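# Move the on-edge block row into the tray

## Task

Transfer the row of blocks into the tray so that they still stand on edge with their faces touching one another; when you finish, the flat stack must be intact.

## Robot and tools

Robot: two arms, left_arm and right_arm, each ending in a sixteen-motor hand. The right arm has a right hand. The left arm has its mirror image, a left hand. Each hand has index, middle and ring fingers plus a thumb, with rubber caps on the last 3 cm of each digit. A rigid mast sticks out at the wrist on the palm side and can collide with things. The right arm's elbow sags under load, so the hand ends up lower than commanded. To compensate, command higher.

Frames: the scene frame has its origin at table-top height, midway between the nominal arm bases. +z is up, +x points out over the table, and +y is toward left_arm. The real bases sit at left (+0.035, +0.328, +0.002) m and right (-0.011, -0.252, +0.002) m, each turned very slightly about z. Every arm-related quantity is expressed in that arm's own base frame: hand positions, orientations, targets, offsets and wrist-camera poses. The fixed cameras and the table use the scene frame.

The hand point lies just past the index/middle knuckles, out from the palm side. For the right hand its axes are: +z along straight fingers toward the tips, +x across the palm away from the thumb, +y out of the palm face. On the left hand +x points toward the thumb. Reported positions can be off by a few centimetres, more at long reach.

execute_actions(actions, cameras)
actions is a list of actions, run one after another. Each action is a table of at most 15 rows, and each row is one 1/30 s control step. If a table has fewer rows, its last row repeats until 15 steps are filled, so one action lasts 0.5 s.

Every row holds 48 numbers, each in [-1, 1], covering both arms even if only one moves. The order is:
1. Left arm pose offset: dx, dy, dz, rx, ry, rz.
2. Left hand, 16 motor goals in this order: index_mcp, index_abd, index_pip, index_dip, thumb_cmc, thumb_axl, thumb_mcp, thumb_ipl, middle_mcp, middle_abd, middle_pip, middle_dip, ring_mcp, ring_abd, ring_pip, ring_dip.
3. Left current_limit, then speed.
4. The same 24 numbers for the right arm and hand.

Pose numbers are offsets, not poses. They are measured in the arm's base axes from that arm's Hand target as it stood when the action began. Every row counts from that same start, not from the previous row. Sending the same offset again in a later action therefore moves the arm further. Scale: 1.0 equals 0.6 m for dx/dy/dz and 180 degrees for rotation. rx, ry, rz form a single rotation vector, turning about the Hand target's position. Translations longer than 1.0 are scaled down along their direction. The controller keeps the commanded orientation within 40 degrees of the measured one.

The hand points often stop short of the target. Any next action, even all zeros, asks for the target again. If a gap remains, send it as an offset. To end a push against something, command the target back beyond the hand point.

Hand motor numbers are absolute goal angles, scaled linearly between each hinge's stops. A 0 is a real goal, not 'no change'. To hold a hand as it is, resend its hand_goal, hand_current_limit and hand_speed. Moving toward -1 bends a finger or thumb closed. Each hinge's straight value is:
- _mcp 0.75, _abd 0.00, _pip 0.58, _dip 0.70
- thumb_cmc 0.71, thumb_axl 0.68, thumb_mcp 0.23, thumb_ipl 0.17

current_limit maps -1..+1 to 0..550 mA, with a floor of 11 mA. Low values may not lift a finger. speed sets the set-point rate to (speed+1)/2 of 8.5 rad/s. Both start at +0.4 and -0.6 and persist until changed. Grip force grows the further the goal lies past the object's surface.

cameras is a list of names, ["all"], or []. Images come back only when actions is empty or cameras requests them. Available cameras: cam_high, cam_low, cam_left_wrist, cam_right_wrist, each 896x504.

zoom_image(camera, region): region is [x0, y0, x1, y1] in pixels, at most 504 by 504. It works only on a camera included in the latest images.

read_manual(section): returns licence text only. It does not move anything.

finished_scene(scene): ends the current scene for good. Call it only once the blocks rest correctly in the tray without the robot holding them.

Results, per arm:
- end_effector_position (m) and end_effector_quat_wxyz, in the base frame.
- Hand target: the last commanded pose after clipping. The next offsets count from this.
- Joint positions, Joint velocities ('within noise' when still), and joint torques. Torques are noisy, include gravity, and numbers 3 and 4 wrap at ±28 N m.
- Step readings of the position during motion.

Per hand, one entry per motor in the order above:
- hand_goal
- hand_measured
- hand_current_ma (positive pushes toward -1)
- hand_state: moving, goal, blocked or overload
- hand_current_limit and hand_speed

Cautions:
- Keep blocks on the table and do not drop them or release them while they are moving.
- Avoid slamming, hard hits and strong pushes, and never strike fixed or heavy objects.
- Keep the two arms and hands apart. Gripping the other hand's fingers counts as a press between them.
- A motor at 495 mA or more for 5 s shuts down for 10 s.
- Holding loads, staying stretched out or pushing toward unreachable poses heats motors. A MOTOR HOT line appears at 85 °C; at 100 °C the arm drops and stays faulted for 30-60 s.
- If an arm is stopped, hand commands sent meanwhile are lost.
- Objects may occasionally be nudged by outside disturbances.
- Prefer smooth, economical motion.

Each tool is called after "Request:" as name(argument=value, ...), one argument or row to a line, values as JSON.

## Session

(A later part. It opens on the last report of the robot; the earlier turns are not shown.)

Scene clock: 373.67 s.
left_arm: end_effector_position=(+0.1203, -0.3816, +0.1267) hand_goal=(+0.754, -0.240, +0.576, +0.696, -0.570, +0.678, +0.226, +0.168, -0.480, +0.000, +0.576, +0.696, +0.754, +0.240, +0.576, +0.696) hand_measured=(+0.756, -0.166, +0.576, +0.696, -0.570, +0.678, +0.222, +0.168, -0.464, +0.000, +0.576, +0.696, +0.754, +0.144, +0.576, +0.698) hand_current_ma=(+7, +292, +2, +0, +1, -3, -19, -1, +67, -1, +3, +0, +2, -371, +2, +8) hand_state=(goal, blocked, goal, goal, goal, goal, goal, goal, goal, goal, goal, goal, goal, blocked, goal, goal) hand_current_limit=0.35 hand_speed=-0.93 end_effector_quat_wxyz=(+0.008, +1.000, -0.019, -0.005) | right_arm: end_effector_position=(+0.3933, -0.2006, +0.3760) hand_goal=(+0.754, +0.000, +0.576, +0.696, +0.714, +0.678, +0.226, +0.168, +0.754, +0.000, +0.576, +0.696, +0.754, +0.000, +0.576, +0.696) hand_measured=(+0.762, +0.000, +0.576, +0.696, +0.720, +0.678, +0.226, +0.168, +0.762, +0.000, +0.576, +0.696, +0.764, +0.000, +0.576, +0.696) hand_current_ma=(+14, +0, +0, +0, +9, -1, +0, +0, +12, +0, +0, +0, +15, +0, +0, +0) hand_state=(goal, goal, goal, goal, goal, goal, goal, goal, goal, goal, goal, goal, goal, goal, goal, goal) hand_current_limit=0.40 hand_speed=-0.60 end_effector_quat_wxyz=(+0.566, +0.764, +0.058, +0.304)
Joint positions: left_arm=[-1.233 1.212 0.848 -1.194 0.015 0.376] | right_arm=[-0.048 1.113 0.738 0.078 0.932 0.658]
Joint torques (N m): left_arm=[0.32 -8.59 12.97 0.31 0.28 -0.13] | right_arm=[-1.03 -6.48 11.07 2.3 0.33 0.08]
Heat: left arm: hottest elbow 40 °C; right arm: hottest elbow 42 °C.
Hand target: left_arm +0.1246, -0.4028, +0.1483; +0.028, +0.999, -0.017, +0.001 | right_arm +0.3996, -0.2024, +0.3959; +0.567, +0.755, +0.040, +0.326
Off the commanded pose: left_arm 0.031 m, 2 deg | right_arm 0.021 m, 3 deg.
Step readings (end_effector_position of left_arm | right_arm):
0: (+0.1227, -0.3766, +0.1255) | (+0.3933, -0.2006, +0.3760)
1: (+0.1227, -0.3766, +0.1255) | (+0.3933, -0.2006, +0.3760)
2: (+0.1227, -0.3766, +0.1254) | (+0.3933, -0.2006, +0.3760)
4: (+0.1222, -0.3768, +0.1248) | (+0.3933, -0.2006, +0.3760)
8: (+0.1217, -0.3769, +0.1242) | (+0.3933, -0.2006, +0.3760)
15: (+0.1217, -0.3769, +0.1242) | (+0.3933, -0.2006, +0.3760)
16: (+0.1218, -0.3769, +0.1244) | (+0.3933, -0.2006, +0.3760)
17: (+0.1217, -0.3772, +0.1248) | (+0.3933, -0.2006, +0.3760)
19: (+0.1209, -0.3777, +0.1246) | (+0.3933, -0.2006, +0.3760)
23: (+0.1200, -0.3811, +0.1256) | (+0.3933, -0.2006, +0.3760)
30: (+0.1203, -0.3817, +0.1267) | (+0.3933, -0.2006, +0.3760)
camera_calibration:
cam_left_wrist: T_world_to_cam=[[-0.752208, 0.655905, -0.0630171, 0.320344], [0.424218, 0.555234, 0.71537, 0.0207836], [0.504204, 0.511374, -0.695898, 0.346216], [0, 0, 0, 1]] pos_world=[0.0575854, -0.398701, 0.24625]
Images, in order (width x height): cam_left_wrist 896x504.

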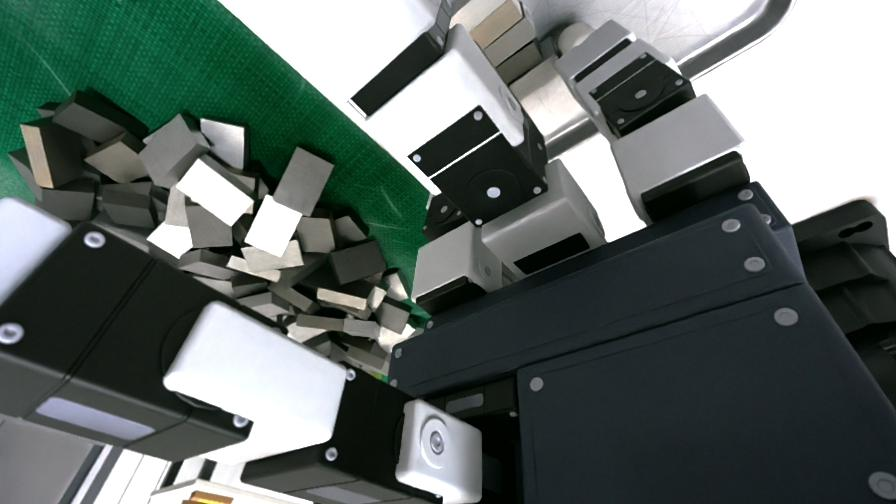

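Request:
execute_actions(
  actions=[
    [[0.003,0.0255,-0.02,0.0035,0,0,0.754,-0.24,0.576,0.696,-0.57,0.678,0.226,0.168,-0.48,0,0.576,0.696,0.754,0.24,0.576,0.696,0.35,-0.93,0,0,0,0,0,0,0.754,0,0.576,0.696,0.714,0.678,0.226,0.168,0.754,0,0.576,0.696,0.754,0,0.576,0.696,0.4,-0.6]],
    [[0.0,0.012,-0.0215,0.0015,0,0,0.754,-0.24,0.576,0.696,-0.57,0.678,0.226,0.168,-0.48,0,0.576,0.696,0.754,0.24,0.576,0.696,0.35,-0.93,0,0,0,0,0,0,0.754,0,0.576,0.696,0.714,0.678,0.226,0.168,0.754,0,0.576,0.696,0.754,0,0.576,0.696,0.4,-0.6]],
  ],
  cameras=["cam_left_wrist"],
)

Request:
zoom_image(
  camera="cam_left_wrist",
  region=[480, 0, 570, 90],
)

Scene clock: 376.53 s.
left_arm: end_effector_position=(+0.1234, -0.3805, +0.1243) hand_goal=(+0.754, -0.240, +0.576, +0.696, -0.570, +0.678, +0.226, +0.168, -0.480, +0.000, +0.576, +0.696, +0.754, +0.240, +0.576, +0.696) hand_measured=(+0.758, -0.166, +0.578, +0.696, -0.570, +0.678, +0.222, +0.168, -0.464, +0.000, +0.576, +0.696, +0.760, +0.144, +0.580, +0.698) hand_current_ma=(+15, +292, +7, +0, +1, -3, -19, -1, +67, -1, +3, +0, +25, -371, +13, +8) hand_state=(goal, blocked, goal, goal, goal, goal, goal, goal, goal, goal, goal, goal, goal, blocked, goal, goal) hand_current_limit=0.35 hand_speed=-0.93 end_effector_quat_wxyz=(+0.013, +1.000, -0.015, -0.003) | right_arm: end_effector_position=(+0.3933, -0.2006, +0.3760) hand_goal=(+0.754, +0.000, +0.576, +0.696, +0.714, +0.678, +0.226, +0.168, +0.754, +0.000, +0.576, +0.696, +0.754, +0.000, +0.576, +0.696) hand_measured=(+0.762, +0.000, +0.576, +0.696, +0.720, +0.678, +0.226, +0.168, +0.762, +0.000, +0.576, +0.696, +0.764, +0.000, +0.576, +0.696) hand_current_ma=(+14, +0, +0, +0, +9, -1, +0, +0, +12, +0, +0, +0, +15, +0, +0, +0) hand_state=(goal, goal, goal, goal, goal, goal, goal, goal, goal, goal, goal, goal, goal, goal, goal, goal) hand_current_limit=0.40 hand_speed=-0.60 end_effector_quat_wxyz=(+0.566, +0.764, +0.058, +0.304)
Joint positions: left_arm=[-1.224 1.208 0.836 -1.175 0.015 0.376] | right_arm=[-0.048 1.113 0.738 0.078 0.932 0.658]
Joint torques (N m): left_arm=[1.32 -9.99 7.66 1.48 0.08 0.15] | right_arm=[-1.08 -6.48 11.07 2.32 0.34 0.09]
Heat: left arm: hottest elbow 40 °C; right arm: hottest elbow 42 °C.
Hand target: left_arm +0.1262, -0.3804, +0.1234; +0.020, +1.000, -0.017, +0.000 | right_arm +0.3996, -0.2024, +0.3959; +0.567, +0.755, +0.040, +0.326
Off the commanded pose: left_arm 0.003 m, 1 deg | right_arm 0.021 m, 3 deg.
Step readings (end_effector_position of left_arm | right_arm):
0: (+0.1203, -0.3817, +0.1269) | (+0.3933, -0.2006, +0.3760)
1: (+0.1203, -0.3817, +0.1269) | (+0.3933, -0.2006, +0.3760)
2: (+0.1203, -0.3817, +0.1269) | (+0.3933, -0.2006, +0.3760)
4: (+0.1203, -0.3817, +0.1269) | (+0.3933, -0.2006, +0.3760)
8: (+0.1205, -0.3817, +0.1269) | (+0.3933, -0.2006, +0.3760)
15: (+0.1211, -0.3815, +0.1269) | (+0.3933, -0.2006, +0.3760)
16: (+0.1211, -0.3815, +0.1269) | (+0.3933, -0.2006, +0.3760)
17: (+0.1214, -0.3816, +0.1269) | (+0.3933, -0.2006, +0.3760)
19: (+0.1221, -0.3817, +0.1264) | (+0.3933, -0.2006, +0.3760)
23: (+0.1234, -0.3808, +0.1242) | (+0.3933, -0.2006, +0.3760)
30: (+0.1234, -0.3805, +0.1243) | (+0.3933, -0.2006, +0.3760)
camera_calibration:
cam_left_wrist: T_world_to_cam=[[-0.756923, 0.649525, -0.0720067, 0.321056], [0.417488, 0.565382, 0.71137, 0.0258097], [0.502764, 0.50839, -0.699119, 0.341831], [0, 0, 0, 1]] pos_world=[0.0603792, -0.39691, 0.243738]
Images, in order (width x height): cam_left_wrist 896x504.

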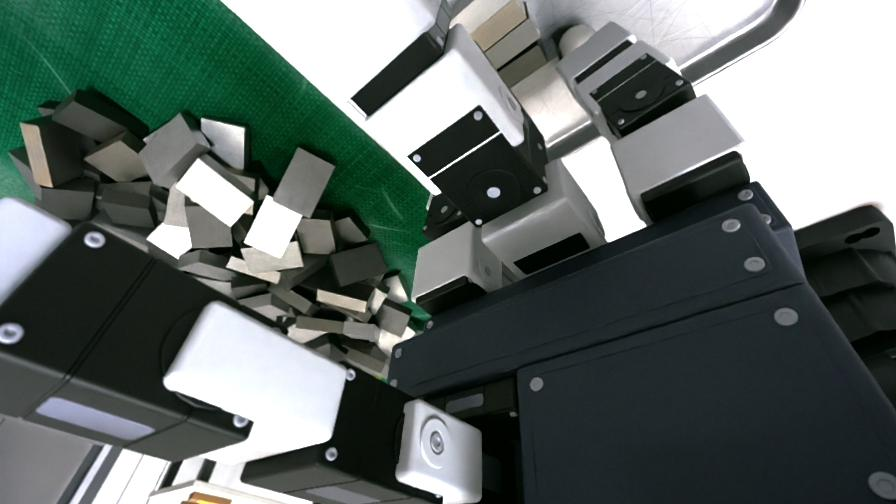

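Scaled by 5.600.

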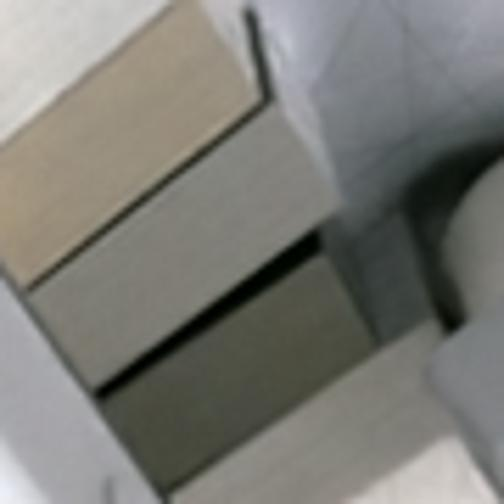

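Request:
execute_actions(
  actions=[
    [[0,-0.010,0.001,0,0,0.006,0.754,-0.24,0.576,0.696,-0.57,0.678,0.226,0.168,-0.48,0,0.576,0.696,0.754,0.24,0.576,0.696,0.35,-0.93,0,0,0,0,0,0,0.754,0,0.576,0.696,0.714,0.678,0.226,0.168,0.754,0,0.576,0.696,0.754,0,0.576,0.696,0.4,-0.6]],
    [[0,-0.006,-0.003,0,0,0.004,0.754,-0.24,0.576,0.696,-0.57,0.678,0.226,0.168,-0.48,0,0.576,0.696,0.754,0.24,0.576,0.696,0.35,-0.93,0,0,0,0,0,0,0.754,0,0.576,0.696,0.714,0.678,0.226,0.168,0.754,0,0.576,0.696,0.754,0,0.576,0.696,0.4,-0.6]],
  ],
  cameras=["cam_left_wrist"],
)

Request:
zoom_image(
  camera="cam_left_wrist",
  region=[480, 0, 570, 90],
)

Scene clock: 378.00 s.
left_arm: end_effector_position=(+0.1247, -0.3811, +0.1245) hand_goal=(+0.754, -0.240, +0.576, +0.696, -0.570, +0.678, +0.226, +0.168, -0.480, +0.000, +0.576, +0.696, +0.754, +0.240, +0.576, +0.696) hand_measured=(+0.762, -0.166, +0.580, +0.696, -0.570, +0.678, +0.222, +0.168, -0.464, +0.000, +0.576, +0.696, +0.768, +0.144, +0.584, +0.700) hand_current_ma=(+31, +292, +14, +3, +1, -3, -19, -1, +67, -1, +3, +0, +56, -371, +32, +14) hand_state=(goal, blocked, goal, goal, goal, goal, goal, goal, goal, goal, goal, goal, goal, blocked, goal, goal) hand_current_limit=0.35 hand_speed=-0.93 end_effector_quat_wxyz=(+0.015, +1.000, -0.004, -0.003) | right_arm: end_effector_position=(+0.3933, -0.2006, +0.3760) hand_goal=(+0.754, +0.000, +0.576, +0.696, +0.714, +0.678, +0.226, +0.168, +0.754, +0.000, +0.576, +0.696, +0.754, +0.000, +0.576, +0.696) hand_measured=(+0.762, +0.000, +0.576, +0.696, +0.720, +0.678, +0.226, +0.168, +0.762, +0.000, +0.576, +0.696, +0.764, +0.000, +0.576, +0.696) hand_current_ma=(+14, +0, +0, +0, +9, -1, +0, +0, +12, +0, +0, +0, +15, +0, +0, +0) hand_state=(goal, goal, goal, goal, goal, goal, goal, goal, goal, goal, goal, goal, goal, goal, goal, goal) hand_current_limit=0.40 hand_speed=-0.60 end_effector_quat_wxyz=(+0.566, +0.764, +0.058, +0.304)
Joint positions: left_arm=[-1.227 1.208 0.836 -1.172 0.015 0.352] | right_arm=[-0.048 1.113 0.738 0.078 0.932 0.658]
Joint torques (N m): left_arm=[0.38 -7.71 9.02 1.69 0 -0.12] | right_arm=[-1.03 -6.48 11.04 2.3 0.33 0.08]
Heat: left arm: hottest elbow 40 °C; right arm: hottest elbow 42 °C.
Hand target: left_arm +0.1262, -0.3900, +0.1222; +0.020, +1.000, -0.001, +0.001 | right_arm +0.3996, -0.2024, +0.3959; +0.567, +0.755, +0.040, +0.326
Off the commanded pose: left_arm 0.009 m, 1 deg | right_arm 0.021 m, 3 deg.
Step readings (end_effector_position of left_arm | right_arm):
0: (+0.1234, -0.3805, +0.1243) | (+0.3933, -0.2006, +0.3760)
1: (+0.1234, -0.3805, +0.1243) | (+0.3933, -0.2006, +0.3760)
2: (+0.1234, -0.3805, +0.1243) | (+0.3933, -0.2006, +0.3760)
4: (+0.1234, -0.3805, +0.1243) | (+0.3933, -0.2006, +0.3760)
8: (+0.1235, -0.3805, +0.1243) | (+0.3933, -0.2006, +0.3760)
15: (+0.1237, -0.3805, +0.1243) | (+0.3933, -0.2006, +0.3760)
16: (+0.1238, -0.3805, +0.1243) | (+0.3933, -0.2006, +0.3760)
17: (+0.1239, -0.3805, +0.1243) | (+0.3933, -0.2006, +0.3760)
19: (+0.1244, -0.3807, +0.1244) | (+0.3933, -0.2006, +0.3760)
23: (+0.1245, -0.3810, +0.1245) | (+0.3933, -0.2006, +0.3760)
30: (+0.1246, -0.3811, +0.1245) | (+0.3933, -0.2006, +0.3760)
camera_calibration:
cam_left_wrist: T_world_to_cam=[[-0.770603, 0.632964, -0.0743526, 0.318199], [0.404963, 0.576397, 0.709768, 0.0313607], [0.492114, 0.516839, -0.7005, 0.346373], [0, 0, 0, 1]] pos_world=[0.06205, -0.398504, 0.244034]
Images, in order (width x height): cam_left_wrist 896x504.

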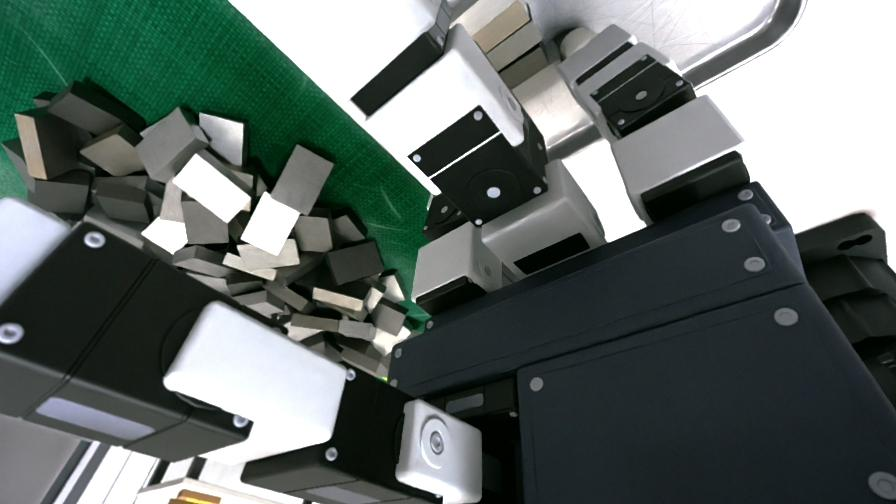

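Scaled by 5.600.

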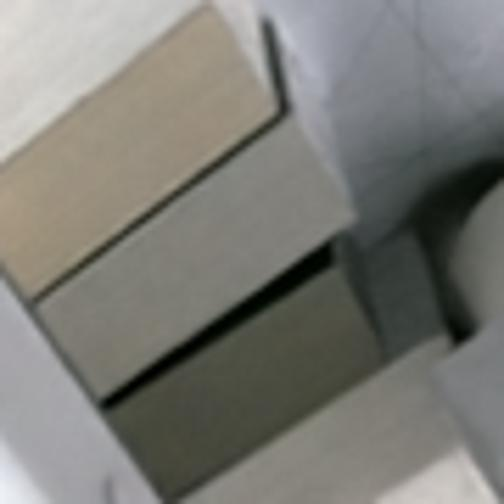

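Request:
execute_actions(
  actions=[
    [[0,0.004,0.001,0,0,-0.004,0.754,-0.15,0.576,0.696,-0.57,0.678,0.226,0.168,-0.48,0,0.576,0.696,0.754,0.13,0.576,0.696,0.3,-0.95,0,0,0,0,0,0,0.754,0,0.576,0.696,0.714,0.678,0.226,0.168,0.754,0,0.576,0.696,0.754,0,0.576,0.696,0.4,-0.6]],
    [[0,0.004,0.001,0,0,0,0.754,-0.12,0.576,0.696,-0.57,0.678,0.226,0.168,-0.48,0,0.576,0.696,0.754,0.10,0.576,0.696,0.3,-0.95,0,0,0,0,0,0,0.754,0,0.576,0.696,0.714,0.678,0.226,0.168,0.754,0,0.576,0.696,0.754,0,0.576,0.696,0.4,-0.6]],
    [[0.003,-0.02,0.026,-0.004,0,0,0.754,-0.10,0.576,0.696,-0.57,0.678,0.226,0.168,-0.48,0,0.576,0.696,0.754,0.08,0.576,0.696,0.3,-0.93,0,0,0,0,0,0,0.754,0,0.576,0.696,0.714,0.678,0.226,0.168,0.754,0,0.576,0.696,0.754,0,0.576,0.696,0.4,-0.6]],
    [[0.001,-0.016,0.024,-0.006,0,0,0.754,-0.10,0.576,0.696,-0.57,0.678,0.226,0.168,-0.48,0,0.576,0.696,0.754,0.08,0.576,0.696,0.3,-0.93,0,0,0,0,0,0,0.754,0,0.576,0.696,0.714,0.678,0.226,0.168,0.754,0,0.576,0.696,0.754,0,0.576,0.696,0.4,-0.6]],
  ],
  cameras=["cam_left_wrist"],
)

Request:
zoom_image(
  camera="cam_left_wrist",
  region=[460, 0, 620, 140],
)

Scene clock: 380.70 s.
left_arm: end_effector_position=(+0.1268, -0.3907, +0.1388) hand_goal=(+0.754, -0.100, +0.576, +0.696, -0.570, +0.678, +0.226, +0.168, -0.480, +0.000, +0.576, +0.696, +0.754, +0.080, +0.576, +0.696) hand_measured=(+0.756, -0.102, +0.578, +0.696, -0.570, +0.678, +0.222, +0.168, -0.464, +0.000, +0.576, +0.696, +0.756, +0.084, +0.578, +0.700) hand_current_ma=(+6, -9, +9, +3, +1, -3, -19, -1, +67, -1, +3, +0, +5, +10, +8, +12) hand_state=(goal, goal, goal, goal, goal, goal, goal, goal, goal, goal, goal, goal, goal, goal, goal, goal) hand_current_limit=0.30 hand_speed=-0.93 end_effector_quat_wxyz=(+0.025, +1.000, -0.005, -0.002) | right_arm: end_effector_position=(+0.3933, -0.2006, +0.3760) hand_goal=(+0.754, +0.000, +0.576, +0.696, +0.714, +0.678, +0.226, +0.168, +0.754, +0.000, +0.576, +0.696, +0.754, +0.000, +0.576, +0.696) hand_measured=(+0.762, +0.000, +0.576, +0.696, +0.720, +0.678, +0.226, +0.168, +0.762, +0.000, +0.576, +0.696, +0.764, +0.000, +0.576, +0.696) hand_current_ma=(+14, +0, +0, +0, +9, -1, +0, +0, +12, +0, +0, +0, +15, +0, +0, +0) hand_state=(goal, goal, goal, goal, goal, goal, goal, goal, goal, goal, goal, goal, goal, goal, goal, goal) hand_current_limit=0.40 hand_speed=-0.60 end_effector_quat_wxyz=(+0.566, +0.764, +0.058, +0.304)
Joint positions: left_arm=[-1.228 1.21 0.871 -1.186 0.02 0.352] | right_arm=[-0.048 1.113 0.738 0.078 0.932 0.658]
Joint torques (N m): left_arm=[-0.15 -8.41 12.26 0.31 0.24 -0.01] | right_arm=[-1.08 -6.48 11.06 2.3 0.34 0.09]
Heat: left arm: hottest elbow 40 °C; right arm: hottest elbow 42 °C.
Hand target: left_arm +0.1287, -0.4068, +0.1535; +0.036, +0.999, -0.008, +0.001 | right_arm +0.3996, -0.2024, +0.3959; +0.567, +0.755, +0.040, +0.326
Off the commanded pose: left_arm 0.022 m, 1 deg | right_arm 0.021 m, 3 deg.
Step readings (end_effector_position of left_arm | right_arm):
0: (+0.1247, -0.3811, +0.1245) | (+0.3933, -0.2006, +0.3760)
1: (+0.1247, -0.3811, +0.1245) | (+0.3933, -0.2006, +0.3760)
2: (+0.1247, -0.3811, +0.1245) | (+0.3933, -0.2006, +0.3760)
4: (+0.1247, -0.3811, +0.1245) | (+0.3933, -0.2006, +0.3760)
8: (+0.1247, -0.3811, +0.1245) | (+0.3933, -0.2006, +0.3760)
15: (+0.1249, -0.3815, +0.1247) | (+0.3933, -0.2006, +0.3760)
16: (+0.1250, -0.3818, +0.1248) | (+0.3933, -0.2006, +0.3760)
17: (+0.1251, -0.3820, +0.1249) | (+0.3933, -0.2006, +0.3760)
19: (+0.1253, -0.3827, +0.1252) | (+0.3933, -0.2006, +0.3760)
23: (+0.1255, -0.3831, +0.1254) | (+0.3933, -0.2006, +0.3760)
30: (+0.1255, -0.3831, +0.1254) | (+0.3933, -0.2006, +0.3760)
31: (+0.1255, -0.3831, +0.1254) | (+0.3933, -0.2006, +0.3760)
32: (+0.1255, -0.3831, +0.1254) | (+0.3933, -0.2006, +0.3760)
34: (+0.1255, -0.3831, +0.1254) | (+0.3933, -0.2006, +0.3760)
38: (+0.1252, -0.3824, +0.1251) | (+0.3933, -0.2006, +0.3760)
45: (+0.1250, -0.3816, +0.1248) | (+0.3933, -0.2006, +0.3760)
46: (+0.1249, -0.3815, +0.1247) | (+0.3933, -0.2006, +0.3760)
47: (+0.1247, -0.3816, +0.1251) | (+0.3933, -0.2006, +0.3760)
49: (+0.1246, -0.3824, +0.1269) | (+0.3933, -0.2006, +0.3760)
53: (+0.1262, -0.3878, +0.1348) | (+0.3933, -0.2006, +0.3760)
60: (+0.1269, -0.3910, +0.1390) | (+0.3933, -0.2006, +0.3760)
camera_calibration:
cam_left_wrist: T_world_to_cam=[[-0.770109, 0.631742, -0.088512, 0.328453], [0.404189, 0.590576, 0.698464, 0.0331784], [0.493522, 0.502118, -0.710151, 0.35557], [0, 0, 0, 1]] pos_world=[0.0640528, -0.40563, 0.258407]
Images, in order (width x height): cam_left_wrist 896x504.

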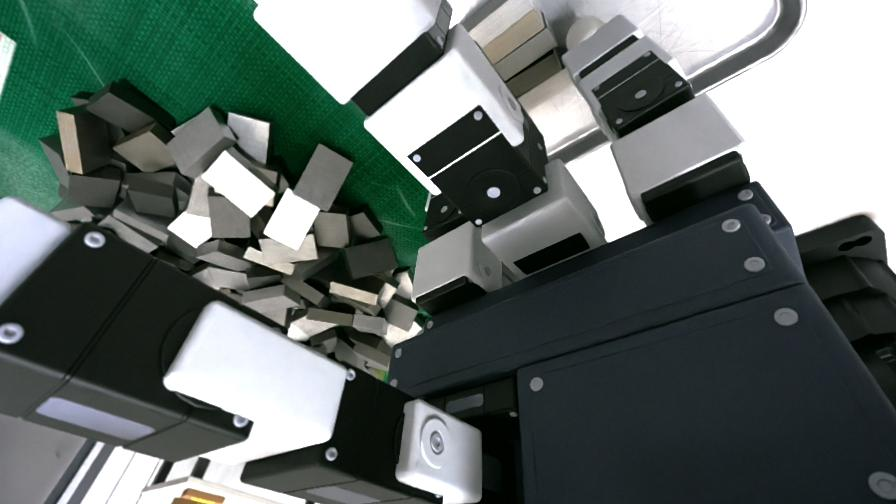

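Scaled by 3.150.

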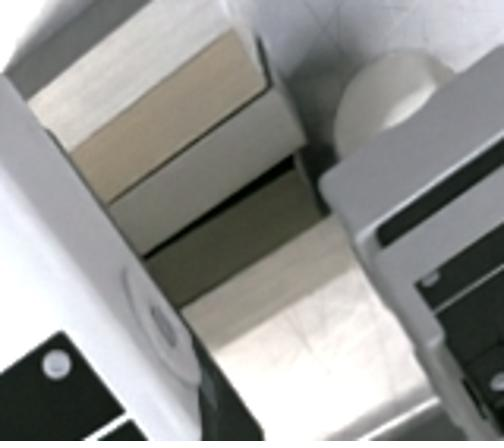

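Request:
execute_actions(
  actions=[
    [[-0.004,0.022,-0.03,0.004,0,0,0.754,-0.10,0.576,0.696,-0.57,0.678,0.226,0.168,-0.48,0,0.576,0.696,0.754,0.08,0.576,0.696,0.3,-0.93,0,0,0,0,0,0,0.754,0,0.576,0.696,0.714,0.678,0.226,0.168,0.754,0,0.576,0.696,0.754,0,0.576,0.696,0.4,-0.6]],
    [[-0.003,0.0,-0.018,0.002,0,0,0.754,-0.10,0.576,0.696,-0.57,0.678,0.226,0.168,-0.48,0,0.576,0.696,0.754,0.08,0.576,0.696,0.3,-0.93,0,0,0,0,0,0,0.754,0,0.576,0.696,0.714,0.678,0.226,0.168,0.754,0,0.576,0.696,0.754,0,0.576,0.696,0.4,-0.6]],
  ],
)

Scene clock: 382.10 s.
left_arm: end_effector_position=(+0.1274, -0.3935, +0.1341) hand_goal=(+0.754, -0.100, +0.576, +0.696, -0.570, +0.678, +0.226, +0.168, -0.480, +0.000, +0.576, +0.696, +0.754, +0.080, +0.576, +0.696) hand_measured=(+0.756, -0.102, +0.578, +0.696, -0.570, +0.678, +0.222, +0.168, -0.464, +0.000, +0.576, +0.696, +0.756, +0.084, +0.578, +0.700) hand_current_ma=(+6, -9, +9, +3, +1, -3, -19, -1, +67, -1, +3, +0, +5, +10, +8, +12) hand_state=(goal, goal, goal, goal, goal, goal, goal, goal, goal, goal, goal, goal, goal, goal, goal, goal) hand_current_limit=0.30 hand_speed=-0.93 end_effector_quat_wxyz=(+0.033, +0.999, -0.006, +0.002) | right_arm: end_effector_position=(+0.3933, -0.2006, +0.3760) hand_goal=(+0.754, +0.000, +0.576, +0.696, +0.714, +0.678, +0.226, +0.168, +0.754, +0.000, +0.576, +0.696, +0.754, +0.000, +0.576, +0.696) hand_measured=(+0.762, +0.000, +0.576, +0.696, +0.720, +0.678, +0.226, +0.168, +0.762, +0.000, +0.576, +0.696, +0.764, +0.000, +0.576, +0.696) hand_current_ma=(+14, +0, +0, +0, +9, -1, +0, +0, +12, +0, +0, +0, +15, +0, +0, +0) hand_state=(goal, goal, goal, goal, goal, goal, goal, goal, goal, goal, goal, goal, goal, goal, goal, goal) hand_current_limit=0.40 hand_speed=-0.60 end_effector_quat_wxyz=(+0.566, +0.764, +0.058, +0.304)
Joint positions: left_arm=[-1.23 1.212 0.855 -1.15 0.018 0.352] | right_arm=[-0.048 1.113 0.738 0.078 0.932 0.658]
Joint torques (N m): left_arm=[0.21 -8.41 7.84 1.26 0.02 -0.02] | right_arm=[-1.08 -6.48 11.06 2.28 0.33 0.09]
Heat: left arm: hottest elbow 40 °C; right arm: hottest elbow 42 °C.
Hand target: left_arm +0.1245, -0.3936, +0.1247; +0.026, +1.000, -0.007, +0.001 | right_arm +0.3996, -0.2024, +0.3959; +0.567, +0.755, +0.040, +0.326
Off the commanded pose: left_arm 0.010 m, 1 deg | right_arm 0.021 m, 3 deg.
Step readings (end_effector_position of left_arm | right_arm):
0: (+0.1268, -0.3907, +0.1388) | (+0.3933, -0.2006, +0.3760)
1: (+0.1268, -0.3907, +0.1388) | (+0.3933, -0.2006, +0.3760)
2: (+0.1268, -0.3907, +0.1388) | (+0.3933, -0.2006, +0.3760)
4: (+0.1269, -0.3908, +0.1388) | (+0.3933, -0.2006, +0.3760)
8: (+0.1274, -0.3924, +0.1395) | (+0.3933, -0.2006, +0.3760)
15: (+0.1278, -0.3933, +0.1399) | (+0.3933, -0.2006, +0.3760)
16: (+0.1278, -0.3934, +0.1399) | (+0.3933, -0.2006, +0.3760)
17: (+0.1279, -0.3937, +0.1398) | (+0.3933, -0.2006, +0.3760)
19: (+0.1283, -0.3943, +0.1389) | (+0.3933, -0.2006, +0.3760)
23: (+0.1276, -0.3933, +0.1356) | (+0.3933, -0.2006, +0.3760)
30: (+0.1273, -0.3934, +0.1341) | (+0.3933, -0.2006, +0.3760)

Request:
execute_actions(
  actions=[
    [[-0.003,0.0,-0.012,0.008,0,-0.003,0.754,-0.10,0.576,0.696,-0.57,0.678,0.226,0.168,-0.48,0,0.576,0.696,0.754,0.08,0.576,0.696,0.3,-0.93,0,0,0,0,0,0,0.754,0,0.576,0.696,0.714,0.678,0.226,0.168,0.754,0,0.576,0.696,0.754,0,0.576,0.696,0.4,-0.6]],
  ],
  cameras=["cam_left_wrist"],
)

Request:
zoom_image(
  camera="cam_left_wrist",
  region=[460, 0, 620, 140],
)

Scene clock: 382.93 s.
left_arm: end_effector_position=(+0.1260, -0.3939, +0.1254) hand_goal=(+0.754, -0.100, +0.576, +0.696, -0.570, +0.678, +0.226, +0.168, -0.480, +0.000, +0.576, +0.696, +0.754, +0.080, +0.576, +0.696) hand_measured=(+0.756, -0.102, +0.578, +0.696, -0.570, +0.678, +0.222, +0.168, -0.464, +0.000, +0.576, +0.696, +0.756, +0.084, +0.578, +0.700) hand_current_ma=(+6, -9, +9, +3, +1, -3, -19, -1, +67, -1, +3, +0, +5, +10, +8, +12) hand_state=(goal, goal, goal, goal, goal, goal, goal, goal, goal, goal, goal, goal, goal, goal, goal, goal) hand_current_limit=0.30 hand_speed=-0.93 end_effector_quat_wxyz=(+0.021, +1.000, -0.009, +0.002) | right_arm: end_effector_position=(+0.3933, -0.2006, +0.3760) hand_goal=(+0.754, +0.000, +0.576, +0.696, +0.714, +0.678, +0.226, +0.168, +0.754, +0.000, +0.576, +0.696, +0.754, +0.000, +0.576, +0.696) hand_measured=(+0.762, +0.000, +0.576, +0.696, +0.720, +0.678, +0.226, +0.168, +0.762, +0.000, +0.576, +0.696, +0.764, +0.000, +0.576, +0.696) hand_current_ma=(+14, +0, +0, +0, +9, -1, +0, +0, +12, +0, +0, +0, +15, +0, +0, +0) hand_state=(goal, goal, goal, goal, goal, goal, goal, goal, goal, goal, goal, goal, goal, goal, goal, goal) hand_current_limit=0.40 hand_speed=-0.60 end_effector_quat_wxyz=(+0.566, +0.764, +0.058, +0.304)
Joint positions: left_arm=[-1.236 1.234 0.855 -1.15 0.01 0.352] | right_arm=[-0.048 1.113 0.738 0.078 0.932 0.658]
Joint torques (N m): left_arm=[0.26 -9 7.95 0.91 0 0.02] | right_arm=[-1.03 -6.48 11.04 2.29 0.33 0.08]
Heat: left arm: hottest elbow 40 °C; right arm: hottest elbow 42 °C.
Hand target: left_arm +0.1228, -0.3936, +0.1175; +0.014, +1.000, -0.012, +0.001 | right_arm +0.3996, -0.2024, +0.3959; +0.567, +0.755, +0.040, +0.326
Off the commanded pose: left_arm 0.008 m, 1 deg | right_arm 0.021 m, 3 deg.
Step readings (end_effector_position of left_arm | right_arm):
0: (+0.1274, -0.3935, +0.1341) | (+0.3933, -0.2006, +0.3760)
1: (+0.1274, -0.3935, +0.1340) | (+0.3933, -0.2006, +0.3760)
2: (+0.1275, -0.3935, +0.1338) | (+0.3933, -0.2006, +0.3760)
4: (+0.1273, -0.3935, +0.1321) | (+0.3933, -0.2006, +0.3760)
8: (+0.1261, -0.3939, +0.1272) | (+0.3933, -0.2006, +0.3760)
15: (+0.1260, -0.3939, +0.1254) | (+0.3933, -0.2006, +0.3760)
camera_calibration:
cam_left_wrist: T_world_to_cam=[[-0.764102, 0.638786, -0.0900031, 0.330773], [0.403475, 0.582095, 0.705955, 0.040554], [0.503345, 0.503108, -0.702514, 0.346298], [0, 0, 0, 1]] pos_world=[0.0620745, -0.409125, 0.24442]
Images, in order (width x height): cam_left_wrist 896x504.

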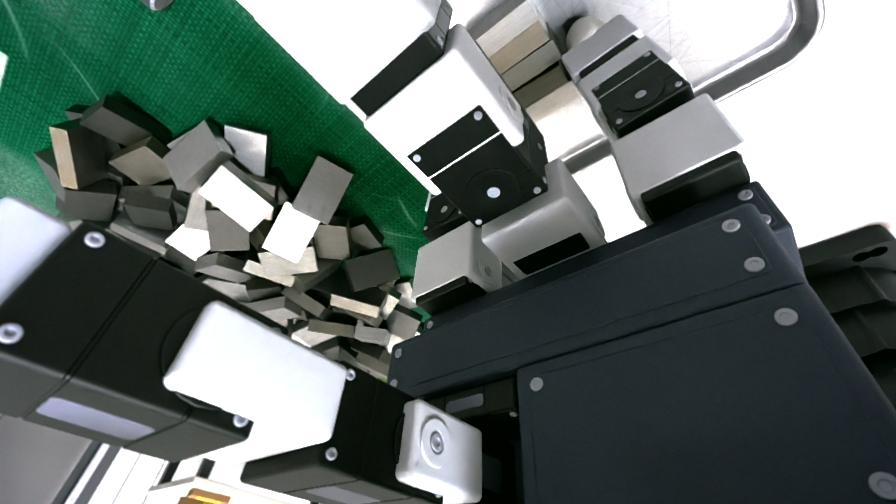

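Scaled by 3.150.

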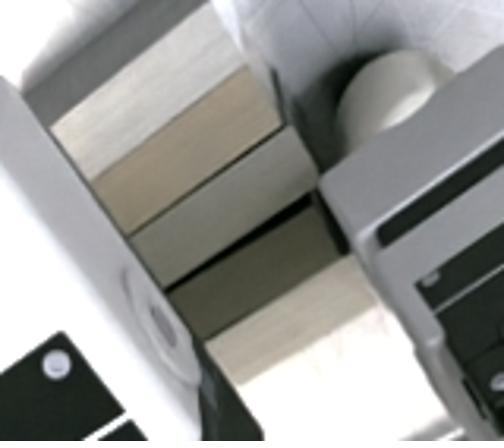

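Request:
execute_actions(
  actions=[
    [[-0.0035,0.0,0.0,0,0,0,0.754,-0.13,0.576,0.696,-0.57,0.678,0.226,0.168,-0.48,0,0.576,0.696,0.754,0.11,0.576,0.696,0.2,-0.93,0,0,0,0,0,0,0.754,0,0.576,0.696,0.714,0.678,0.226,0.168,0.754,0,0.576,0.696,0.754,0,0.576,0.696,0.4,-0.6]],
    [[0,0.0,0.0,0,0,0,0.754,-0.18,0.576,0.696,-0.57,0.678,0.226,0.168,-0.48,0,0.576,0.696,0.754,0.16,0.576,0.696,0.2,-0.95,0,0,0,0,0,0,0.754,0,0.576,0.696,0.714,0.678,0.226,0.168,0.754,0,0.576,0.696,0.754,0,0.576,0.696,0.4,-0.6]],
    [[0,0.0,0.0,0,0,0,0.754,-0.19,0.576,0.696,-0.57,0.678,0.226,0.168,-0.48,0,0.576,0.696,0.754,0.18,0.576,0.696,0.2,-0.95,0,0,0,0,0,0,0.754,0,0.576,0.696,0.714,0.678,0.226,0.168,0.754,0,0.576,0.696,0.754,0,0.576,0.696,0.4,-0.6]],
  ],
  cameras=["cam_left_wrist"],
)

Request:
zoom_image(
  camera="cam_left_wrist",
  region=[460, 0, 620, 140],
)

Scene clock: 384.97 s.
left_arm: end_effector_position=(+0.1237, -0.3946, +0.1254) hand_goal=(+0.754, -0.190, +0.576, +0.696, -0.570, +0.678, +0.226, +0.168, -0.480, +0.000, +0.576, +0.696, +0.754, +0.180, +0.576, +0.696) hand_measured=(+0.754, -0.158, +0.578, +0.696, -0.570, +0.678, +0.222, +0.168, -0.464, +0.000, +0.576, +0.696, +0.756, +0.144, +0.578, +0.700) hand_current_ma=(+3, +121, +7, +3, +1, -3, -19, -1, +67, -1, +3, +0, +4, -136, +8, +11) hand_state=(goal, blocked, goal, goal, goal, goal, goal, goal, goal, goal, goal, goal, goal, blocked, goal, goal) hand_current_limit=0.20 hand_speed=-0.95 end_effector_quat_wxyz=(+0.021, +1.000, -0.012, +0.003) | right_arm: end_effector_position=(+0.3933, -0.2006, +0.3760) hand_goal=(+0.754, +0.000, +0.576, +0.696, +0.714, +0.678, +0.226, +0.168, +0.754, +0.000, +0.576, +0.696, +0.754, +0.000, +0.576, +0.696) hand_measured=(+0.762, +0.000, +0.576, +0.696, +0.720, +0.678, +0.226, +0.168, +0.762, +0.000, +0.576, +0.696, +0.764, +0.000, +0.576, +0.696) hand_current_ma=(+14, +0, +0, +0, +9, -1, +0, +0, +12, +0, +0, +0, +15, +0, +0, +0) hand_state=(goal, goal, goal, goal, goal, goal, goal, goal, goal, goal, goal, goal, goal, goal, goal, goal) hand_current_limit=0.40 hand_speed=-0.60 end_effector_quat_wxyz=(+0.566, +0.764, +0.058, +0.304)
Joint positions: left_arm=[-1.243 1.234 0.855 -1.15 0.009 0.352] | right_arm=[-0.048 1.113 0.738 0.078 0.932 0.658]
Joint torques (N m): left_arm=[-0.03 -8.94 7.88 0.88 0.07 -0.05] | right_arm=[-1.03 -6.53 11.06 2.3 0.33 0.09]
Heat: left arm: hottest elbow 40 °C; right arm: hottest elbow 42 °C.
Hand target: left_arm +0.1205, -0.3936, +0.1176; +0.014, +1.000, -0.012, +0.001 | right_arm +0.3996, -0.2024, +0.3959; +0.567, +0.755, +0.040, +0.326
Off the commanded pose: left_arm 0.008 m, 1 deg | right_arm 0.021 m, 3 deg.
Step readings (end_effector_position of left_arm | right_arm):
0: (+0.1260, -0.3939, +0.1254) | (+0.3933, -0.2006, +0.3760)
1: (+0.1258, -0.3940, +0.1254) | (+0.3933, -0.2006, +0.3760)
2: (+0.1257, -0.3940, +0.1254) | (+0.3933, -0.2006, +0.3760)
4: (+0.1249, -0.3943, +0.1254) | (+0.3933, -0.2006, +0.3760)
8: (+0.1239, -0.3946, +0.1254) | (+0.3933, -0.2006, +0.3760)
15: (+0.1235, -0.3947, +0.1254) | (+0.3933, -0.2006, +0.3760)
16: (+0.1235, -0.3947, +0.1254) | (+0.3933, -0.2006, +0.3760)
17: (+0.1235, -0.3947, +0.1254) | (+0.3933, -0.2006, +0.3760)
19: (+0.1236, -0.3947, +0.1254) | (+0.3933, -0.2006, +0.3760)
23: (+0.1237, -0.3946, +0.1254) | (+0.3933, -0.2006, +0.3760)
30: (+0.1237, -0.3946, +0.1254) | (+0.3933, -0.2006, +0.3760)
31: (+0.1237, -0.3946, +0.1254) | (+0.3933, -0.2006, +0.3760)
32: (+0.1237, -0.3946, +0.1254) | (+0.3933, -0.2006, +0.3760)
34: (+0.1237, -0.3946, +0.1254) | (+0.3933, -0.2006, +0.3760)
38: (+0.1237, -0.3946, +0.1254) | (+0.3933, -0.2006, +0.3760)
45: (+0.1237, -0.3946, +0.1254) | (+0.3933, -0.2006, +0.3760)
camera_calibration:
cam_left_wrist: T_world_to_cam=[[-0.759871, 0.643669, -0.0910322, 0.331042], [0.405817, 0.579081, 0.707091, 0.0402509], [0.507847, 0.500356, -0.701238, 0.346027], [0, 0, 0, 1]] pos_world=[0.0594856, -0.409527, 0.244322]
Images, in order (width x height): cam_left_wrist 896x504.

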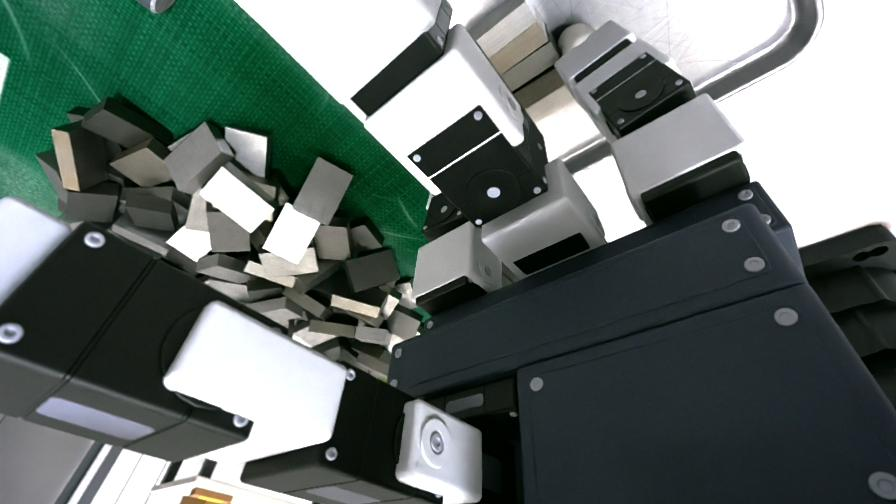

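Scaled by 3.150.

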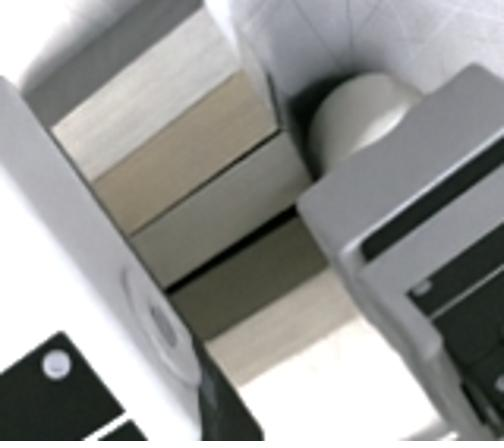

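Request:
execute_actions(
  actions=[
    [[0,-0.008,0.0,0,0,0,0.754,-0.22,0.576,0.696,-0.57,0.678,0.226,0.168,-0.48,0,0.576,0.696,0.754,0.21,0.576,0.696,0.3,-0.93,0,0,0,0,0,0,0.754,0,0.576,0.696,0.714,0.678,0.226,0.168,0.754,0,0.576,0.696,0.754,0,0.576,0.696,0.4,-0.6]],
    [[0,-0.006,0.0,0,0,0,0.754,-0.22,0.576,0.696,-0.57,0.678,0.226,0.168,-0.48,0,0.576,0.696,0.754,0.21,0.576,0.696,0.3,-0.93,0,0,0,0,0,0,0.754,0,0.576,0.696,0.714,0.678,0.226,0.168,0.754,0,0.576,0.696,0.754,0,0.576,0.696,0.4,-0.6]],
  ],
  cameras=["cam_left_wrist"],
)

Request:
zoom_image(
  camera="cam_left_wrist",
  region=[460, 0, 620, 140],
)

Scene clock: 386.53 s.
left_arm: end_effector_position=(+0.1229, -0.3948, +0.1237) hand_goal=(+0.754, -0.220, +0.576, +0.696, -0.570, +0.678, +0.226, +0.168, -0.480, +0.000, +0.576, +0.696, +0.754, +0.210, +0.576, +0.696) hand_measured=(+0.754, -0.158, +0.578, +0.696, -0.570, +0.678, +0.222, +0.168, -0.464, +0.000, +0.576, +0.696, +0.756, +0.148, +0.578, +0.700) hand_current_ma=(+2, +240, +7, +3, +1, -3, -19, -1, +67, -1, +3, +0, +6, -239, +8, +11) hand_state=(goal, blocked, goal, goal, goal, goal, goal, goal, goal, goal, goal, goal, goal, blocked, goal, goal) hand_current_limit=0.30 hand_speed=-0.93 end_effector_quat_wxyz=(+0.018, +1.000, -0.013, +0.004) | right_arm: end_effector_position=(+0.3933, -0.2006, +0.3760) hand_goal=(+0.754, +0.000, +0.576, +0.696, +0.714, +0.678, +0.226, +0.168, +0.754, +0.000, +0.576, +0.696, +0.754, +0.000, +0.576, +0.696) hand_measured=(+0.762, +0.000, +0.576, +0.696, +0.720, +0.678, +0.226, +0.168, +0.762, +0.000, +0.576, +0.696, +0.764, +0.000, +0.576, +0.696) hand_current_ma=(+14, +0, +0, +0, +9, -1, +0, +0, +12, +0, +0, +0, +15, +0, +0, +0) hand_state=(goal, goal, goal, goal, goal, goal, goal, goal, goal, goal, goal, goal, goal, goal, goal, goal) hand_current_limit=0.40 hand_speed=-0.60 end_effector_quat_wxyz=(+0.566, +0.764, +0.058, +0.304)
Joint positions: left_arm=[-1.248 1.238 0.855 -1.15 0.004 0.349] | right_arm=[-0.048 1.113 0.738 0.078 0.932 0.658]
Joint torques (N m): left_arm=[0.03 -7.65 9.32 0.95 0.3 -0.11] | right_arm=[-1.03 -6.48 11.06 2.29 0.33 0.08]
Heat: left arm: hottest elbow 40 °C; right arm: hottest elbow 42 °C.
Hand target: left_arm +0.1206, -0.4020, +0.1175; +0.014, +1.000, -0.012, +0.001 | right_arm +0.3996, -0.2024, +0.3959; +0.567, +0.755, +0.040, +0.326
Off the commanded pose: left_arm 0.010 m, 1 deg | right_arm 0.021 m, 3 deg.
Step readings (end_effector_position of left_arm | right_arm):
0: (+0.1237, -0.3946, +0.1254) | (+0.3933, -0.2006, +0.3760)
1: (+0.1237, -0.3946, +0.1254) | (+0.3933, -0.2006, +0.3760)
2: (+0.1237, -0.3946, +0.1252) | (+0.3933, -0.2006, +0.3760)
4: (+0.1235, -0.3947, +0.1246) | (+0.3933, -0.2006, +0.3760)
8: (+0.1232, -0.3948, +0.1243) | (+0.3933, -0.2006, +0.3760)
15: (+0.1233, -0.3947, +0.1243) | (+0.3933, -0.2006, +0.3760)
16: (+0.1233, -0.3947, +0.1243) | (+0.3933, -0.2006, +0.3760)
17: (+0.1232, -0.3948, +0.1241) | (+0.3933, -0.2006, +0.3760)
19: (+0.1231, -0.3948, +0.1237) | (+0.3933, -0.2006, +0.3760)
23: (+0.1228, -0.3949, +0.1237) | (+0.3933, -0.2006, +0.3760)
30: (+0.1229, -0.3949, +0.1237) | (+0.3933, -0.2006, +0.3760)
camera_calibration:
cam_left_wrist: T_world_to_cam=[[-0.758697, 0.645234, -0.0897368, 0.330724], [0.404602, 0.574684, 0.711362, 0.0398351], [0.510565, 0.5034, -0.697074, 0.345717], [0, 0, 0, 1]] pos_world=[0.0582912, -0.410321, 0.242331]
Images, in order (width x height): cam_left_wrist 896x504.

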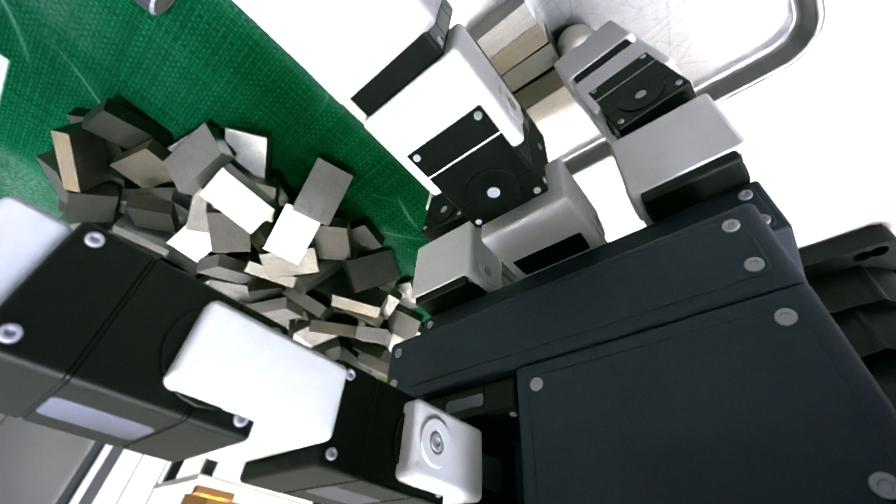

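Scaled by 3.150.

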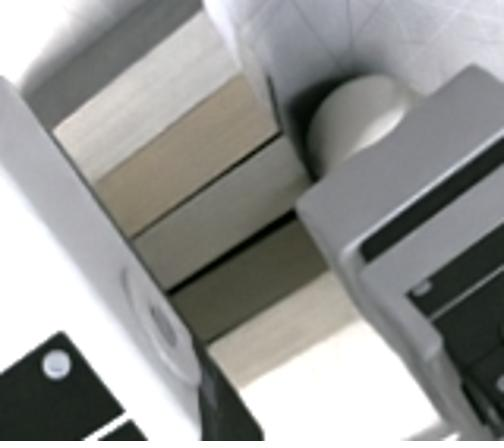

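Request:
execute_actions(
  actions=[
    [[0,0.003,0.002,0,0,0,0.754,-0.14,0.576,0.696,-0.57,0.678,0.226,0.168,-0.48,0,0.576,0.696,0.754,0.13,0.576,0.696,0.3,-0.95,0,0,0,0,0,0,0.754,0,0.576,0.696,0.714,0.678,0.226,0.168,0.754,0,0.576,0.696,0.754,0,0.576,0.696,0.4,-0.6]],
    [[0,0.001,0.002,0,0,0,0.754,-0.11,0.576,0.696,-0.57,0.678,0.226,0.168,-0.48,0,0.576,0.696,0.754,0.09,0.576,0.696,0.3,-0.95,0,0,0,0,0,0,0.754,0,0.576,0.696,0.714,0.678,0.226,0.168,0.754,0,0.576,0.696,0.754,0,0.576,0.696,0.4,-0.6]],
    [[0.0076,-0.014,0.0575,-0.016,-0.0046,0,0.754,-0.09,0.576,0.696,-0.57,0.678,0.226,0.168,-0.48,0,0.576,0.696,0.754,0.07,0.576,0.696,0.3,-0.93,0,0,0,0,0,0,0.754,0,0.576,0.696,0.714,0.678,0.226,0.168,0.754,0,0.576,0.696,0.754,0,0.576,0.696,0.4,-0.6]],
    [[0.0008,-0.002,0.02,-0.0015,-0.0005,0,0.754,-0.08,0.576,0.696,-0.57,0.678,0.226,0.168,-0.48,0,0.576,0.696,0.754,0.07,0.576,0.696,0.3,-0.93,0,0,0,0,0,0,0.754,0,0.576,0.696,0.714,0.678,0.226,0.168,0.754,0,0.576,0.696,0.754,0,0.576,0.696,0.4,-0.6]],
    [[0.0008,0.005,0.04,0,0,0,0.754,-0.07,0.576,0.696,-0.57,0.678,0.226,0.168,-0.48,0,0.576,0.696,0.754,0.06,0.576,0.696,0.3,-0.93,0,0,0,0,0,0,0.754,0,0.576,0.696,0.714,0.678,0.226,0.168,0.754,0,0.576,0.696,0.754,0,0.576,0.696,0.4,-0.6]],
  ],
  cameras=["cam_left_wrist"],
)

Request:
zoom_image(
  camera="cam_left_wrist",
  region=[460, 0, 620, 140],
)

Scene clock: 389.60 s.
left_arm: end_effector_position=(+0.1214, -0.3930, +0.1689) hand_goal=(+0.754, -0.070, +0.576, +0.696, -0.570, +0.678, +0.226, +0.168, -0.480, +0.000, +0.576, +0.696, +0.754, +0.060, +0.576, +0.696) hand_measured=(+0.754, -0.074, +0.578, +0.696, -0.570, +0.678, +0.222, +0.168, -0.464, +0.000, +0.576, +0.696, +0.752, +0.064, +0.576, +0.698) hand_current_ma=(-3, -10, +4, +3, +1, -3, -19, -1, +67, -1, +3, +0, -4, +10, +3, +8) hand_state=(goal, goal, goal, goal, goal, goal, goal, goal, goal, goal, goal, goal, goal, goal, goal, goal) hand_current_limit=0.30 hand_speed=-0.93 end_effector_quat_wxyz=(+0.023, +1.000, -0.013, +0.004) | right_arm: end_effector_position=(+0.3933, -0.2006, +0.3760) hand_goal=(+0.754, +0.000, +0.576, +0.696, +0.714, +0.678, +0.226, +0.168, +0.754, +0.000, +0.576, +0.696, +0.754, +0.000, +0.576, +0.696) hand_measured=(+0.762, +0.000, +0.576, +0.696, +0.720, +0.678, +0.226, +0.168, +0.762, +0.000, +0.576, +0.696, +0.764, +0.000, +0.576, +0.696) hand_current_ma=(+14, +0, +0, +0, +9, -1, +0, +0, +12, +0, +0, +0, +15, +0, +0, +0) hand_state=(goal, goal, goal, goal, goal, goal, goal, goal, goal, goal, goal, goal, goal, goal, goal, goal) hand_current_limit=0.40 hand_speed=-0.60 end_effector_quat_wxyz=(+0.566, +0.764, +0.058, +0.304)
Joint positions: left_arm=[-1.248 1.185 0.934 -1.274 0.008 0.349] | right_arm=[-0.048 1.113 0.738 0.078 0.932 0.658]
Joint torques (N m): left_arm=[0.97 -9.58 12.46 0.35 0.2 0.03] | right_arm=[-1.03 -6.48 11.08 2.3 0.33 0.09]
Heat: left arm: hottest elbow 40 °C; right arm: hottest elbow 42 °C.
Hand target: left_arm +0.1262, -0.4061, +0.1902; +0.041, +0.999, -0.012, +0.009 | right_arm +0.3996, -0.2024, +0.3959; +0.567, +0.755, +0.040, +0.326
Off the commanded pose: left_arm 0.026 m, 2 deg | right_arm 0.021 m, 3 deg.
Step readings (end_effector_position of left_arm | right_arm):
0: (+0.1229, -0.3948, +0.1237) | (+0.3933, -0.2006, +0.3760)
1: (+0.1229, -0.3948, +0.1237) | (+0.3933, -0.2006, +0.3760)
2: (+0.1229, -0.3948, +0.1237) | (+0.3933, -0.2006, +0.3760)
4: (+0.1229, -0.3948, +0.1237) | (+0.3933, -0.2006, +0.3760)
8: (+0.1229, -0.3948, +0.1235) | (+0.3933, -0.2006, +0.3760)
15: (+0.1226, -0.3949, +0.1210) | (+0.3933, -0.2006, +0.3760)
16: (+0.1226, -0.3949, +0.1210) | (+0.3933, -0.2006, +0.3760)
17: (+0.1226, -0.3949, +0.1210) | (+0.3933, -0.2006, +0.3760)
19: (+0.1226, -0.3949, +0.1210) | (+0.3933, -0.2006, +0.3760)
23: (+0.1226, -0.3949, +0.1210) | (+0.3933, -0.2006, +0.3760)
30: (+0.1226, -0.3949, +0.1210) | (+0.3933, -0.2006, +0.3760)
31: (+0.1226, -0.3949, +0.1210) | (+0.3933, -0.2006, +0.3760)
32: (+0.1226, -0.3948, +0.1211) | (+0.3933, -0.2006, +0.3760)
34: (+0.1222, -0.3938, +0.1216) | (+0.3933, -0.2006, +0.3760)
38: (+0.1206, -0.3904, +0.1244) | (+0.3933, -0.2006, +0.3760)
45: (+0.1210, -0.3918, +0.1304) | (+0.3933, -0.2006, +0.3760)
46: (+0.1211, -0.3921, +0.1308) | (+0.3933, -0.2006, +0.3760)
47: (+0.1210, -0.3919, +0.1311) | (+0.3933, -0.2006, +0.3760)
49: (+0.1209, -0.3915, +0.1327) | (+0.3933, -0.2006, +0.3760)
53: (+0.1213, -0.3927, +0.1388) | (+0.3933, -0.2006, +0.3760)
60: (+0.1217, -0.3941, +0.1429) | (+0.3933, -0.2006, +0.3760)
61: (+0.1217, -0.3939, +0.1430) | (+0.3933, -0.2006, +0.3760)
62: (+0.1214, -0.3930, +0.1433) | (+0.3933, -0.2006, +0.3760)
64: (+0.1207, -0.3909, +0.1460) | (+0.3933, -0.2006, +0.3760)
68: (+0.1208, -0.3912, +0.1593) | (+0.3933, -0.2006, +0.3760)
75: (+0.1215, -0.3935, +0.1691) | (+0.3933, -0.2006, +0.3760)
camera_calibration:
cam_left_wrist: T_world_to_cam=[[-0.75848, 0.644786, -0.0946473, 0.333024], [0.405912, 0.581035, 0.705432, 0.0106168], [0.509846, 0.496638, -0.70243, 0.375393], [0, 0, 0, 1]] pos_world=[0.0568902, -0.407333, 0.287718]
Images, in order (width x height): cam_left_wrist 896x504.

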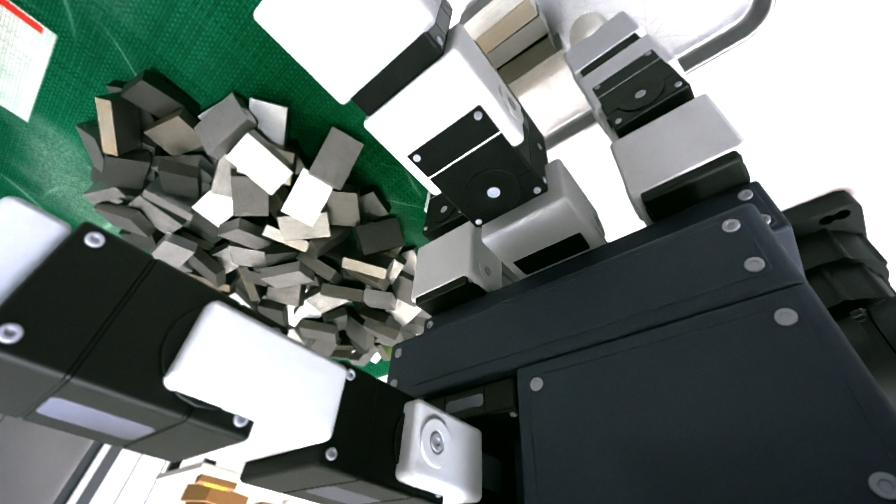

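Scaled by 3.150.

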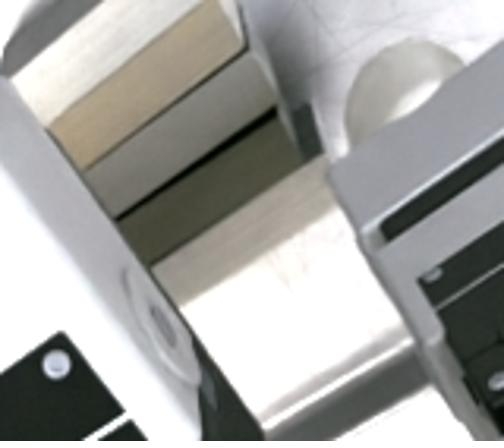

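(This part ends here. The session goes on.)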